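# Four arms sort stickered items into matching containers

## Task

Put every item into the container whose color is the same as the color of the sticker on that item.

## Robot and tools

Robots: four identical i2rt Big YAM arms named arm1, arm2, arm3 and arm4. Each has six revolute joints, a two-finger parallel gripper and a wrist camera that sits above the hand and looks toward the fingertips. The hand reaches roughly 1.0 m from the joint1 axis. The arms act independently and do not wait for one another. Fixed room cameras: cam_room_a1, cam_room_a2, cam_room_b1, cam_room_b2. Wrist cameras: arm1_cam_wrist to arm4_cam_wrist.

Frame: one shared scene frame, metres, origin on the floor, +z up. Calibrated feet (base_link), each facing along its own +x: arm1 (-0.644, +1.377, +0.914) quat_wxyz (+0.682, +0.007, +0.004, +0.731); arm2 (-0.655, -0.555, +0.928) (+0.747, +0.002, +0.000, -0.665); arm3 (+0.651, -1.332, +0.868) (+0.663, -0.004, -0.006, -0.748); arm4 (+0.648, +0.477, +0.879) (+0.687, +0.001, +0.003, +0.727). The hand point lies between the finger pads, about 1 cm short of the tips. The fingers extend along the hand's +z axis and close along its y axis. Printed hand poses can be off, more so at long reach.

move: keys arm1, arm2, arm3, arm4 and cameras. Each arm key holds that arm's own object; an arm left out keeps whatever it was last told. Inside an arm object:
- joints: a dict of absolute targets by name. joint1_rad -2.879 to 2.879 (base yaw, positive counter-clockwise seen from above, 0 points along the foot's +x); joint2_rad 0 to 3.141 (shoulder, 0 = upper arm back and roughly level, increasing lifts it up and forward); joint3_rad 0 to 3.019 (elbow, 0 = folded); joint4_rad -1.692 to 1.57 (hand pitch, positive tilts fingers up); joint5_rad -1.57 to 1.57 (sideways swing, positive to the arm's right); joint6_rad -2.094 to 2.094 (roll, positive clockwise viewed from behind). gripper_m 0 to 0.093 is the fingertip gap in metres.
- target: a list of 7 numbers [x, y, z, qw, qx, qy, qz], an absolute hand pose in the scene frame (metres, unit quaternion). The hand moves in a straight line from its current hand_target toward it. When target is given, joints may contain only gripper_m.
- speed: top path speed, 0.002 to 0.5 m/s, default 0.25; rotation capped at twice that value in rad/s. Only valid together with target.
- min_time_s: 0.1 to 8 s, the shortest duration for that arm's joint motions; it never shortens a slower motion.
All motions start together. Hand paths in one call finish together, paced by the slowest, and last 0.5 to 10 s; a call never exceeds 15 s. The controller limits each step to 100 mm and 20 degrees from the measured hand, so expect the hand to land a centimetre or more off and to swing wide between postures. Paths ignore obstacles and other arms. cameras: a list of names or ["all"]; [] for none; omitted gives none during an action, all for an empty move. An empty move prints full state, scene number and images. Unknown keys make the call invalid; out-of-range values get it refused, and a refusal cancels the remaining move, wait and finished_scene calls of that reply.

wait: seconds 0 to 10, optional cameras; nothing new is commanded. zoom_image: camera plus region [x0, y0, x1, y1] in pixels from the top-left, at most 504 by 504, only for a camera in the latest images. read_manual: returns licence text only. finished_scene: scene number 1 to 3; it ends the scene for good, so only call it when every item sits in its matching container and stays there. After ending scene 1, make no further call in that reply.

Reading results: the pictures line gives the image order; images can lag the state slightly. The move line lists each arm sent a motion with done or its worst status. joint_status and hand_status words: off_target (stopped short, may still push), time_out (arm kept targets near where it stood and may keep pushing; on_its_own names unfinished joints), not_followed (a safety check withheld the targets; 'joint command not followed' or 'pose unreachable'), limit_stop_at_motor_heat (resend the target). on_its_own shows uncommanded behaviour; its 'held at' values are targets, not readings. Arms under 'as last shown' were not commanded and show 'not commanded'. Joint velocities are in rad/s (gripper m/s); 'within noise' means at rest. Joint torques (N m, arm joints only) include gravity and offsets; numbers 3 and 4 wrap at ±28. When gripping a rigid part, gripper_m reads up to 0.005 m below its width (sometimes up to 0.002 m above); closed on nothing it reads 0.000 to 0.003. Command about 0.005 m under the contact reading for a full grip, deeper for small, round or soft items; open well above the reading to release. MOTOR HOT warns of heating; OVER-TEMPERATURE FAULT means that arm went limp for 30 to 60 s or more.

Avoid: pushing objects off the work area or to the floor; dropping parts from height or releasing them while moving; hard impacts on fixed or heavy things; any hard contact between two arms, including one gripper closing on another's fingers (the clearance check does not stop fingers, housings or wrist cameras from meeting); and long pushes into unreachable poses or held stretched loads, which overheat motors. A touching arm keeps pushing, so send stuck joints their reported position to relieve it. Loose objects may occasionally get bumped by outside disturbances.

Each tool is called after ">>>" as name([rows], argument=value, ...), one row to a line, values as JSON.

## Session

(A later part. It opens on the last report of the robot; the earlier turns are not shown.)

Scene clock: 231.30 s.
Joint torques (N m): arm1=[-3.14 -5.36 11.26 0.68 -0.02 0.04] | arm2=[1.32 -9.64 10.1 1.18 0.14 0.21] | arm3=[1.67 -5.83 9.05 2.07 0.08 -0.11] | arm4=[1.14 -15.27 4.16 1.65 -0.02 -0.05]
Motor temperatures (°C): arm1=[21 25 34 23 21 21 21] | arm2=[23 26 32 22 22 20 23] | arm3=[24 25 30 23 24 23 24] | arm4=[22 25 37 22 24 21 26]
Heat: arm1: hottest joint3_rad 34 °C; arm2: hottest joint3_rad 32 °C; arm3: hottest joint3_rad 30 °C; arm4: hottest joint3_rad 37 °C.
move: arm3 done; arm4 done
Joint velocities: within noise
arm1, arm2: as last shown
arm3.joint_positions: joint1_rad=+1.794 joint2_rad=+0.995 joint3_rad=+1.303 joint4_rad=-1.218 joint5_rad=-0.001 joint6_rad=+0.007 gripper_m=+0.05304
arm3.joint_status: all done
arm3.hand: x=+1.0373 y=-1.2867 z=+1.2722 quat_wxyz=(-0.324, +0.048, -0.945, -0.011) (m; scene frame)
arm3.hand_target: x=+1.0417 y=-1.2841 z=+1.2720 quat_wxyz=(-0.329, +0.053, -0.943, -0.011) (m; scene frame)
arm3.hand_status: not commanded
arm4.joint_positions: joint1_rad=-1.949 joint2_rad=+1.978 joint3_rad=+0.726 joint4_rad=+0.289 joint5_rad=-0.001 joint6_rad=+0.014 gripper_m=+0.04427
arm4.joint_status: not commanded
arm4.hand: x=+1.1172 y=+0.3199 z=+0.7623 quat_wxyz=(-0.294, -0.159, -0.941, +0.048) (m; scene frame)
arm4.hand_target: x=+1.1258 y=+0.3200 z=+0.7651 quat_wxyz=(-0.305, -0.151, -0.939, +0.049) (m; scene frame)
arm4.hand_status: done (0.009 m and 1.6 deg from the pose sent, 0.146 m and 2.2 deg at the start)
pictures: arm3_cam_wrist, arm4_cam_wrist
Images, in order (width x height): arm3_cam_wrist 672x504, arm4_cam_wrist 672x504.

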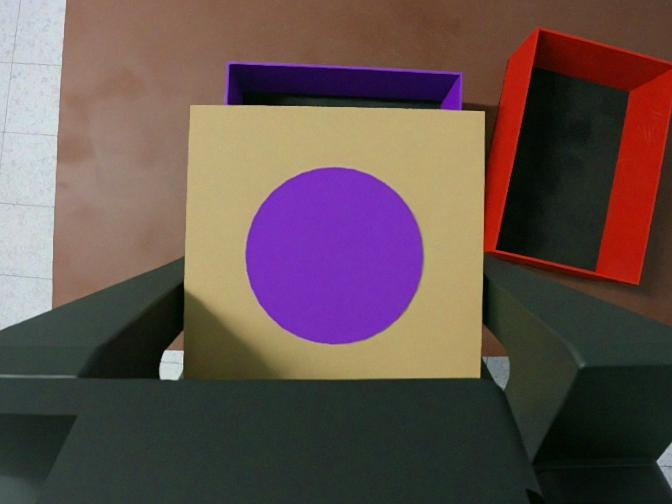

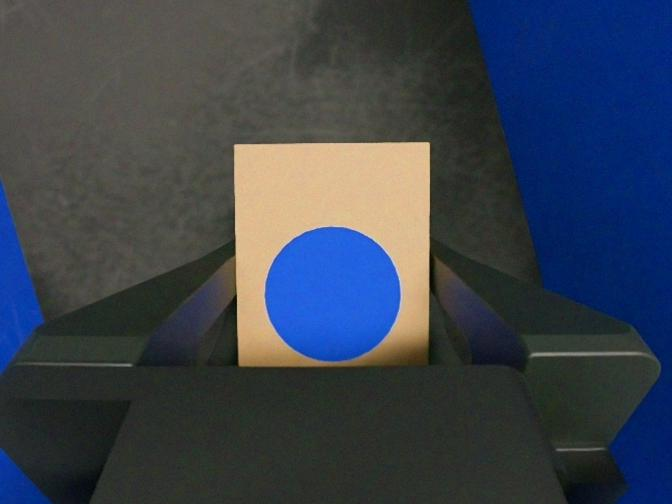

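>>> move(arm3={"target":[1.172,-1.276,0.93,-0.2752,0.052,-0.9599,-0.0149],"speed":0.3}, arm4={"target":[1.128,0.320,0.737,-0.3051,-0.1505,-0.9391,0.0489],"speed":0.06}, cameras=["arm3_cam_wrist"])

>>> move(arm3={"target":[1.172,-1.276,0.775,-0.2752,0.052,-0.9599,-0.0149],"speed":0.15}, arm4={"target":[1.128,0.320,0.727,-0.3051,-0.1505,-0.9391,0.0489],"speed":0.06}, cameras=["arm3_cam_wrist","arm4_cam_wrist"])

Scene clock: 239.30 s.
Joint torques (N m): arm1=[-2.43 -6.07 11.45 0.75 -0.03 0.11] | arm2=[1.38 -9.52 10.09 1.2 0.14 0.21] | arm3=[0.91 -15.62 7.8 1.74 -0.06 -0.12] | arm4=[1.2 -13.51 4.55 1.68 0.04 -0.05]
Motor temperatures (°C): arm1=[21 25 34 23 21 21 21] | arm2=[23 26 32 22 22 20 23] | arm3=[24 25 30 23 24 23 24] | arm4=[22 25 36 22 24 21 26]
Heat: arm1: hottest joint3_rad 34 °C; arm2: hottest joint3_rad 32 °C; arm3: hottest joint3_rad 30 °C; arm4: hottest joint3_rad 36 °C.
move: arm3 off_target; arm4 off_target
Joint velocities: within noise
arm1, arm2: as last shown
arm3.joint_positions: joint1_rad=+1.794 joint2_rad=+1.592 joint3_rad=+0.907 joint4_rad=-0.364 joint5_rad=-0.013 joint6_rad=+0.007 gripper_m=+0.05304
arm3.joint_status: not commanded
arm3.hand: x=+1.1652 y=-1.2763 z=+0.9185 quat_wxyz=(-0.258, +0.050, -0.965, -0.014) (m; scene frame)
arm3.hand_target: x=+1.1718 y=-1.2761 z=+0.9299 quat_wxyz=(-0.275, +0.052, -0.960, -0.015) (m; scene frame)
arm3.hand_status: off_target (0.013 m and 2.1 deg from the pose sent, 0.368 m and 5.8 deg at the start)
arm4.joint_positions: joint1_rad=-1.949 joint2_rad=+2.050 joint3_rad=+0.731 joint4_rad=+0.360 joint5_rad=-0.001 joint6_rad=+0.014 gripper_m=+0.04427
arm4.joint_status: not commanded
arm4.hand: x=+1.1161 y=+0.3201 z=+0.7397 quat_wxyz=(-0.296, -0.159, -0.941, +0.048) (m; scene frame)
arm4.hand_target: x=+1.1277 y=+0.3201 z=+0.7374 quat_wxyz=(-0.305, -0.151, -0.939, +0.049) (m; scene frame)
arm4.hand_status: off_target (0.012 m and 1.4 deg from the pose sent, 0.027 m and 1.6 deg at the start)
pictures: arm3_cam_wrist
Images, in order (width x height): arm3_cam_wrist 672x504.

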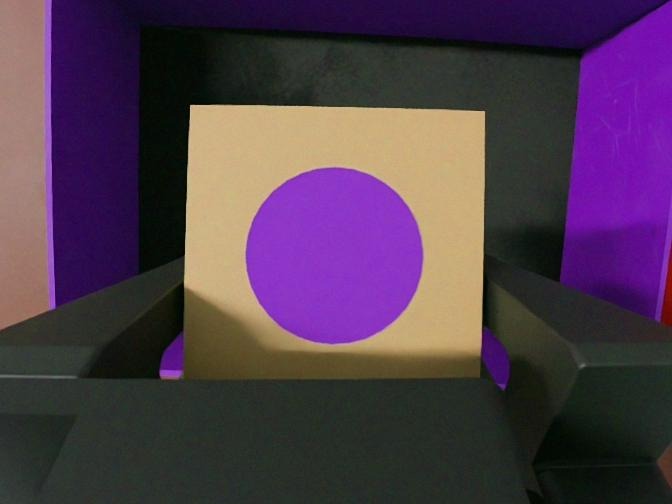

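Scene clock: 240.93 s.
Joint torques (N m): arm1=[-2.43 -6.07 11.38 0.76 -0.01 0.07] | arm2=[1.38 -9.58 10.09 1.2 0.14 0.21] | arm3=[1.26 -16.32 4.49 1.76 0.02 -0.08] | arm4=[1.03 -12.57 4.27 1.48 0.03 -0.08]
Motor temperatures (°C): arm1=[21 25 34 23 21 21 21] | arm2=[23 25 32 22 22 20 23] | arm3=[24 25 30 23 24 23 24] | arm4=[22 24 36 22 24 21 26]
Heat: arm1: hottest joint3_rad 34 °C; arm2: hottest joint3_rad 32 °C; arm3: hottest joint3_rad 30 °C; arm4: hottest joint3_rad 36 °C.
move: arm3 done; arm4 off_target
Joint velocities: within noise
arm1, arm2: as last shown
arm3.joint_positions: joint1_rad=+1.794 joint2_rad=+1.939 joint3_rad=+0.836 joint4_rad=+0.077 joint5_rad=-0.013 joint6_rad=+0.008 gripper_m=+0.05304
arm3.joint_status: not commanded
arm3.hand: x=+1.1703 y=-1.2777 z=+0.7737 quat_wxyz=(-0.269, +0.049, -0.962, -0.015) (m; scene frame)
arm3.hand_target: x=+1.1720 y=-1.2761 z=+0.7751 quat_wxyz=(-0.275, +0.052, -0.960, -0.015) (m; scene frame)
arm3.hand_status: done (0.003 m and 0.9 deg from the pose sent, 0.144 m and 2.1 deg at the start)
arm4.joint_positions: joint1_rad=-1.949 joint2_rad=+2.064 joint3_rad=+0.742 joint4_rad=+0.391 joint5_rad=-0.001 joint6_rad=+0.014 gripper_m=+0.04427
arm4.joint_status: not commanded
arm4.hand: x=+1.1241 y=+0.3175 z=+0.7399 quat_wxyz=(-0.309, -0.158, -0.937, +0.050) (m; scene frame)
arm4.hand_target: x=+1.1274 y=+0.3201 z=+0.7273 quat_wxyz=(-0.305, -0.151, -0.939, +0.049) (m; scene frame)
arm4.hand_status: off_target (0.014 m and 1.0 deg from the pose sent, 0.017 m and 1.5 deg at the start)
pictures: arm3_cam_wrist, arm4_cam_wrist
Images, in order (width x height): arm3_cam_wrist 672x504, arm4_cam_wrist 672x504.

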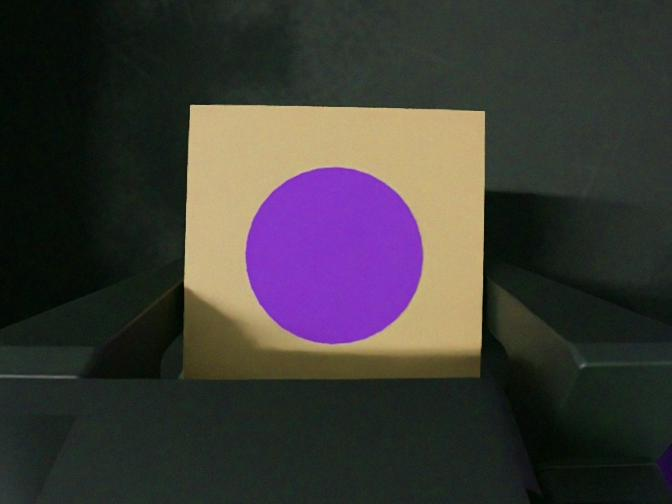

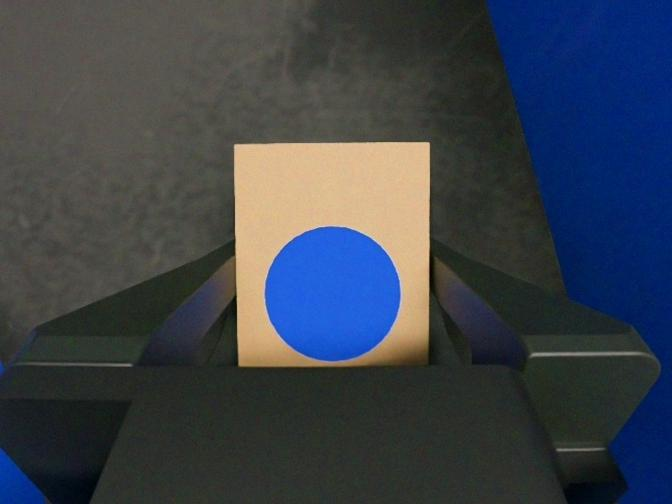

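>>> move(arm3={"target":[1.172,-1.276,0.748,-0.2752,0.052,-0.9599,-0.0149],"speed":0.06}, arm4={"joints":{"gripper_m":0.08}})

>>> move(arm3={"target":[1.172,-1.276,0.734,-0.2752,0.052,-0.9599,-0.0149],"speed":0.06}, arm4={"target":[1.09,0.33,0.95,-0.3051,-0.1505,-0.9391,0.0489],"speed":0.2}, cameras=["arm3_cam_wrist","arm4_cam_wrist"])

Scene clock: 245.20 s.
Joint torques (N m): arm1=[-2.26 -5.66 11.44 0.75 0 0.05] | arm2=[1.32 -9.58 10.1 1.22 0.14 0.21] | arm3=[1.32 -15.38 4.45 1.62 0.04 -0.08] | arm4=[1.14 -13.51 4.01 1.37 0.08 -0.04]
Motor temperatures (°C): arm1=[21 25 34 23 21 21 21] | arm2=[23 25 32 22 22 20 23] | arm3=[24 25 30 23 24 23 24] | arm4=[22 24 35 22 24 21 26]
Heat: arm1: hottest joint3_rad 34 °C; arm2: hottest joint3_rad 32 °C; arm3: hottest joint3_rad 30 °C; arm4: hottest joint3_rad 35 °C.
move: arm3 done; arm4 done
Joint velocities: within noise
arm1, arm2: as last shown
arm3.joint_positions: joint1_rad=+1.794 joint2_rad=+2.000 joint3_rad=+0.836 joint4_rad=+0.150 joint5_rad=-0.013 joint6_rad=+0.009 gripper_m=+0.05304
arm3.joint_status: not commanded
arm3.hand: x=+1.1713 y=-1.2779 z=+0.7523 quat_wxyz=(-0.274, +0.049, -0.960, -0.015) (m; scene frame)
arm3.hand_target: x=+1.1719 y=-1.2761 z=+0.7481 quat_wxyz=(-0.275, +0.052, -0.960, -0.015) (m; scene frame)
arm3.hand_status: done (0.005 m and 0.4 deg from the pose sent, 0.026 m and 0.9 deg at the start)
arm4.joint_positions: joint1_rad=-1.946 joint2_rad=+2.073 joint3_rad=+0.745 joint4_rad=+0.395 joint5_rad=-0.002 joint6_rad=+0.013 gripper_m=+0.07992
arm4.joint_status: all done
arm4.hand: x=+1.1252 y=+0.3192 z=+0.7373 quat_wxyz=(-0.309, -0.156, -0.937, +0.049) (m; scene frame)
arm4.hand_target: x=+1.1274 y=+0.3201 z=+0.7273 quat_wxyz=(-0.305, -0.151, -0.939, +0.049) (m; scene frame)
arm4.hand_status: not commanded
pictures: none

Scene clock: 246.97 s.
Joint torques (N m): arm1=[-2.43 -5.07 11.38 0.8 -0.01 0.05] | arm2=[1.38 -9.58 10.07 1.21 0.14 0.21] | arm3=[1.44 -14.33 4.68 1.31 0.06 -0.08] | arm4=[0.15 -10.34 9.32 0.58 -0.05 -0.09]
Motor temperatures (°C): arm1=[21 25 34 23 21 21 21] | arm2=[23 25 32 22 22 20 23] | arm3=[24 25 30 23 24 23 24] | arm4=[22 24 35 22 24 21 26]
Heat: arm1: hottest joint3_rad 34 °C; arm2: hottest joint3_rad 32 °C; arm3: hottest joint3_rad 30 °C; arm4: hottest joint3_rad 35 °C.
move: arm3 off_target; arm4 off_target
Joint velocities: within noise
arm1, arm2: as last shown
arm3.joint_positions: joint1_rad=+1.794 joint2_rad=+2.027 joint3_rad=+0.836 joint4_rad=+0.193 joint5_rad=-0.013 joint6_rad=+0.009 gripper_m=+0.05304
arm3.joint_status: not commanded
arm3.hand: x=+1.1735 y=-1.2778 z=+0.7444 quat_wxyz=(-0.282, +0.049, -0.958, -0.015) (m; scene frame)
arm3.hand_target: x=+1.1717 y=-1.2761 z=+0.7342 quat_wxyz=(-0.275, +0.052, -0.960, -0.015) (m; scene frame)
arm3.hand_status: off_target (0.011 m and 0.9 deg from the pose sent, 0.018 m and 0.4 deg at the start)
arm4.joint_positions: joint1_rad=-1.946 joint2_rad=+1.397 joint3_rad=+0.680 joint4_rad=-0.240 joint5_rad=-0.004 joint6_rad=+0.010 gripper_m=+0.07992
arm4.joint_status: not commanded
arm4.hand: x=+1.0793 y=+0.3356 z=+0.9391 quat_wxyz=(-0.297, -0.155, -0.941, +0.047) (m; scene frame)
arm4.hand_target: x=+1.0897 y=+0.3301 z=+0.9502 quat_wxyz=(-0.305, -0.151, -0.939, +0.049) (m; scene frame)
arm4.hand_status: off_target (0.016 m and 1.1 deg from the pose sent, 0.216 m and 0.7 deg at the start)
pictures: arm3_cam_wrist, arm4_cam_wrist
Images, in order (width x height): arm3_cam_wrist 672x504, arm4_cam_wrist 672x504.

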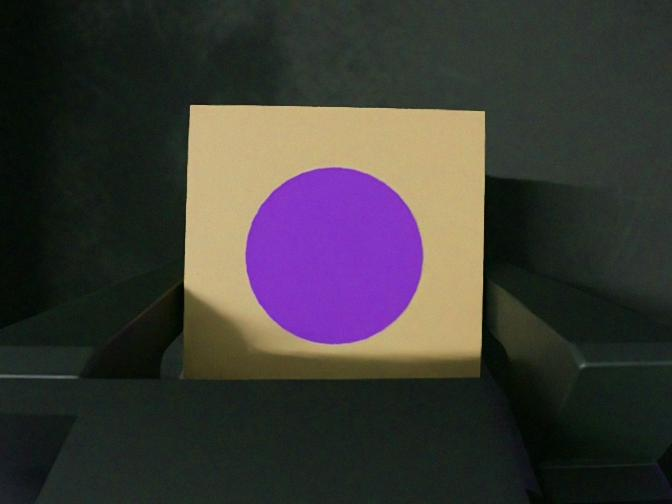

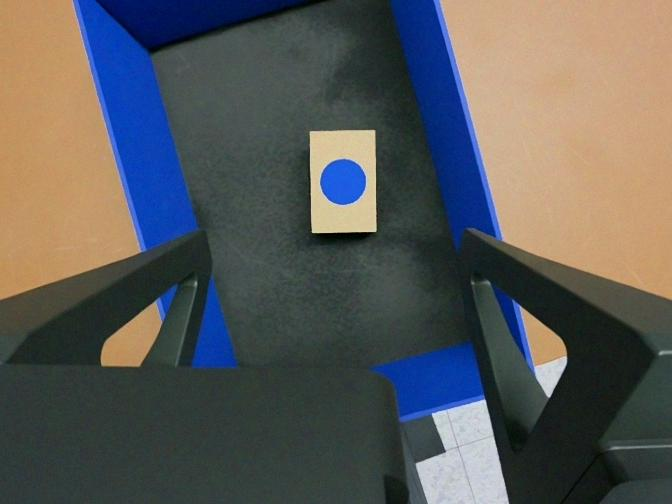

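>>> move(arm3={"target":[1.172,-1.276,0.728,-0.2752,0.052,-0.9599,-0.0149],"speed":0.06})

>>> move(arm3={"joints":{"gripper_m":0.088}})

>>> move(arm3={"target":[1.13,-1.278,0.95,-0.2752,0.052,-0.9599,-0.0149],"speed":0.2}, cameras=["arm3_cam_wrist","cam_room_a2"])

Scene clock: 251.27 s.
Joint torques (N m): arm1=[-2.73 -5.77 11.28 0.8 0 0.04] | arm2=[1.44 -9.52 10.09 1.21 0.14 0.22] | arm3=[1.26 -13.39 4.81 1.21 0.06 -0.08] | arm4=[0.26 -10.64 9.29 0.61 -0.04 -0.07]
Motor temperatures (°C): arm1=[21 25 34 23 21 21 21] | arm2=[23 25 32 22 22 20 23] | arm3=[24 25 29 23 24 23 24] | arm4=[22 24 35 22 24 21 26]
Heat: arm1: hottest joint3_rad 34 °C; arm2: hottest joint3_rad 32 °C; arm3: hottest joint3_rad 29 °C; arm4: hottest joint3_rad 35 °C.
move: arm3 off_target
Joint velocities: within noise
arm1, arm2, arm4: as last shown
arm3.joint_positions: joint1_rad=+1.794 joint2_rad=+2.033 joint3_rad=+0.836 joint4_rad=+0.210 joint5_rad=-0.013 joint6_rad=+0.009 gripper_m=+0.05304
arm3.joint_status: not commanded
arm3.hand: x=+1.1756 y=-1.2776 z=+0.7438 quat_wxyz=(-0.287, +0.049, -0.957, -0.016) (m; scene frame)
arm3.hand_target: x=+1.1715 y=-1.2762 z=+0.7285 quat_wxyz=(-0.275, +0.052, -0.960, -0.015) (m; scene frame)
arm3.hand_status: off_target (0.016 m and 1.5 deg from the pose sent, 0.017 m and 0.9 deg at the start)
pictures: none

Scene clock: 251.80 s.
Joint torques (N m): arm1=[-3.02 -5.77 11.49 0.79 0.02 0.07] | arm2=[1.44 -9.58 10.1 1.21 0.14 0.21] | arm3=[1.38 -13.8 4.68 1.18 0.06 -0.09] | arm4=[0.5 -10.64 9.33 0.61 -0.05 -0.07]
Motor temperatures (°C): arm1=[21 25 34 23 21 21 21] | arm2=[23 25 32 22 22 20 23] | arm3=[24 25 29 23 24 23 24] | arm4=[22 24 36 22 24 21 26]
Heat: arm1: hottest joint3_rad 34 °C; arm2: hottest joint3_rad 32 °C; arm3: hottest joint3_rad 29 °C; arm4: hottest joint3_rad 36 °C.
move: arm3 done
Joint velocities: within noise
arm1.joint_positions: joint1_rad=-2.251 joint2_rad=+1.218 joint3_rad=+1.122 joint4_rad=-1.229 joint5_rad=-0.008 joint6_rad=-0.007 gripper_m=+0.07996
arm1.joint_status: not commanded
arm1.hand: x=-0.3159 y=+1.1504 z=+1.1405 quat_wxyz=(-0.110, -0.295, -0.949, +0.035) (m; scene frame)
arm1.hand_target: x=-0.3171 y=+1.1460 z=+1.1400 quat_wxyz=(-0.108, -0.301, -0.947, +0.034) (m; scene frame)
arm1.hand_status: not commanded
arm2.joint_positions: joint1_rad=+0.917 joint2_rad=+1.231 joint3_rad=+1.099 joint4_rad=-1.178 joint5_rad=+0.002 joint6_rad=-0.010 gripper_m=+0.08493
arm2.joint_status: not commanded
arm2.hand: x=-0.3103 y=-0.7624 z=+1.1484 quat_wxyz=(-0.125, -0.259, -0.957, +0.034) (m; scene frame)
arm2.hand_target: x=-0.3112 y=-0.7590 z=+1.1401 quat_wxyz=(-0.115, -0.263, -0.958, +0.032) (m; scene frame)
arm2.hand_status: not commanded
arm3.joint_positions: joint1_rad=+1.794 joint2_rad=+2.038 joint3_rad=+0.837 joint4_rad=+0.211 joint5_rad=-0.013 joint6_rad=+0.009 gripper_m=+0.08795
arm3.joint_status: all done
arm3.hand: x=+1.1750 y=-1.2777 z=+0.7417 quat_wxyz=(-0.285, +0.049, -0.957, -0.016) (m; scene frame)
arm3.hand_target: x=+1.1714 y=-1.2762 z=+0.7284 quat_wxyz=(-0.275, +0.052, -0.960, -0.015) (m; scene frame)
arm3.hand_status: not commanded
arm4: as last shown
pictures: none

Scene clock: 253.57 s.
Joint torques (N m): arm1=[-3.37 -5.6 11.45 0.79 0.04 0.06] | arm2=[1.32 -9.52 10.07 1.2 0.15 0.22] | arm3=[1.38 -11.52 10.19 0.72 0.01 -0.1] | arm4=[0.56 -10.4 9.32 0.62 -0.06 -0.06]
Motor temperatures (°C): arm1=[21 25 34 23 21 21 21] | arm2=[23 25 32 22 22 20 23] | arm3=[24 25 29 23 24 23 24] | arm4=[22 24 36 22 24 21 26]
Heat: arm1: hottest joint3_rad 34 °C; arm2: hottest joint3_rad 32 °C; arm3: hottest joint3_rad 29 °C; arm4: hottest joint3_rad 36 °C.
move: arm3 off_target
Joint velocities: within noise
arm1, arm2, arm4: as last shown
arm3.joint_positions: joint1_rad=+1.794 joint2_rad=+1.435 joint3_rad=+0.788 joint4_rad=-0.385 joint5_rad=-0.012 joint6_rad=+0.009 gripper_m=+0.08796
arm3.joint_status: not commanded
arm3.hand: x=+1.1182 y=-1.2809 z=+0.9394 quat_wxyz=(-0.266, +0.048, -0.963, -0.014) (m; scene frame)
arm3.hand_target: x=+1.1297 y=-1.2781 z=+0.9502 quat_wxyz=(-0.275, +0.052, -0.960, -0.015) (m; scene frame)
arm3.hand_status: off_target (0.016 m and 1.2 deg from the pose sent, 0.213 m and 1.3 deg at the start)
pictures: arm3_cam_wrist, cam_room_a2
Images, in order (width x height): arm3_cam_wrist 672x504, cam_room_a2 672x504.

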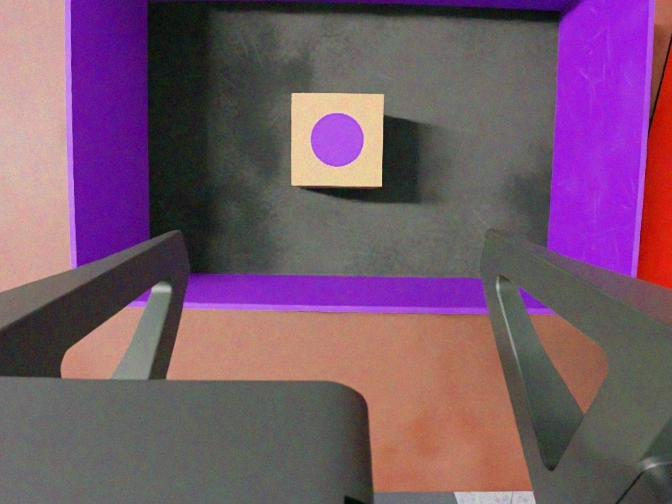

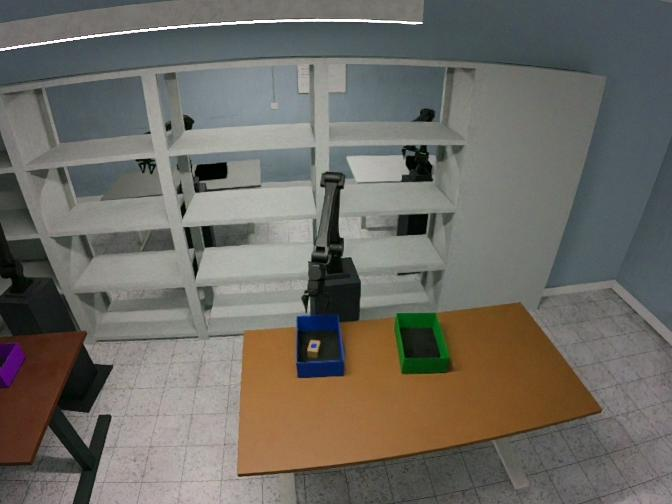

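>>> finished_scene(scene=2)

The scene is finished: the task was done.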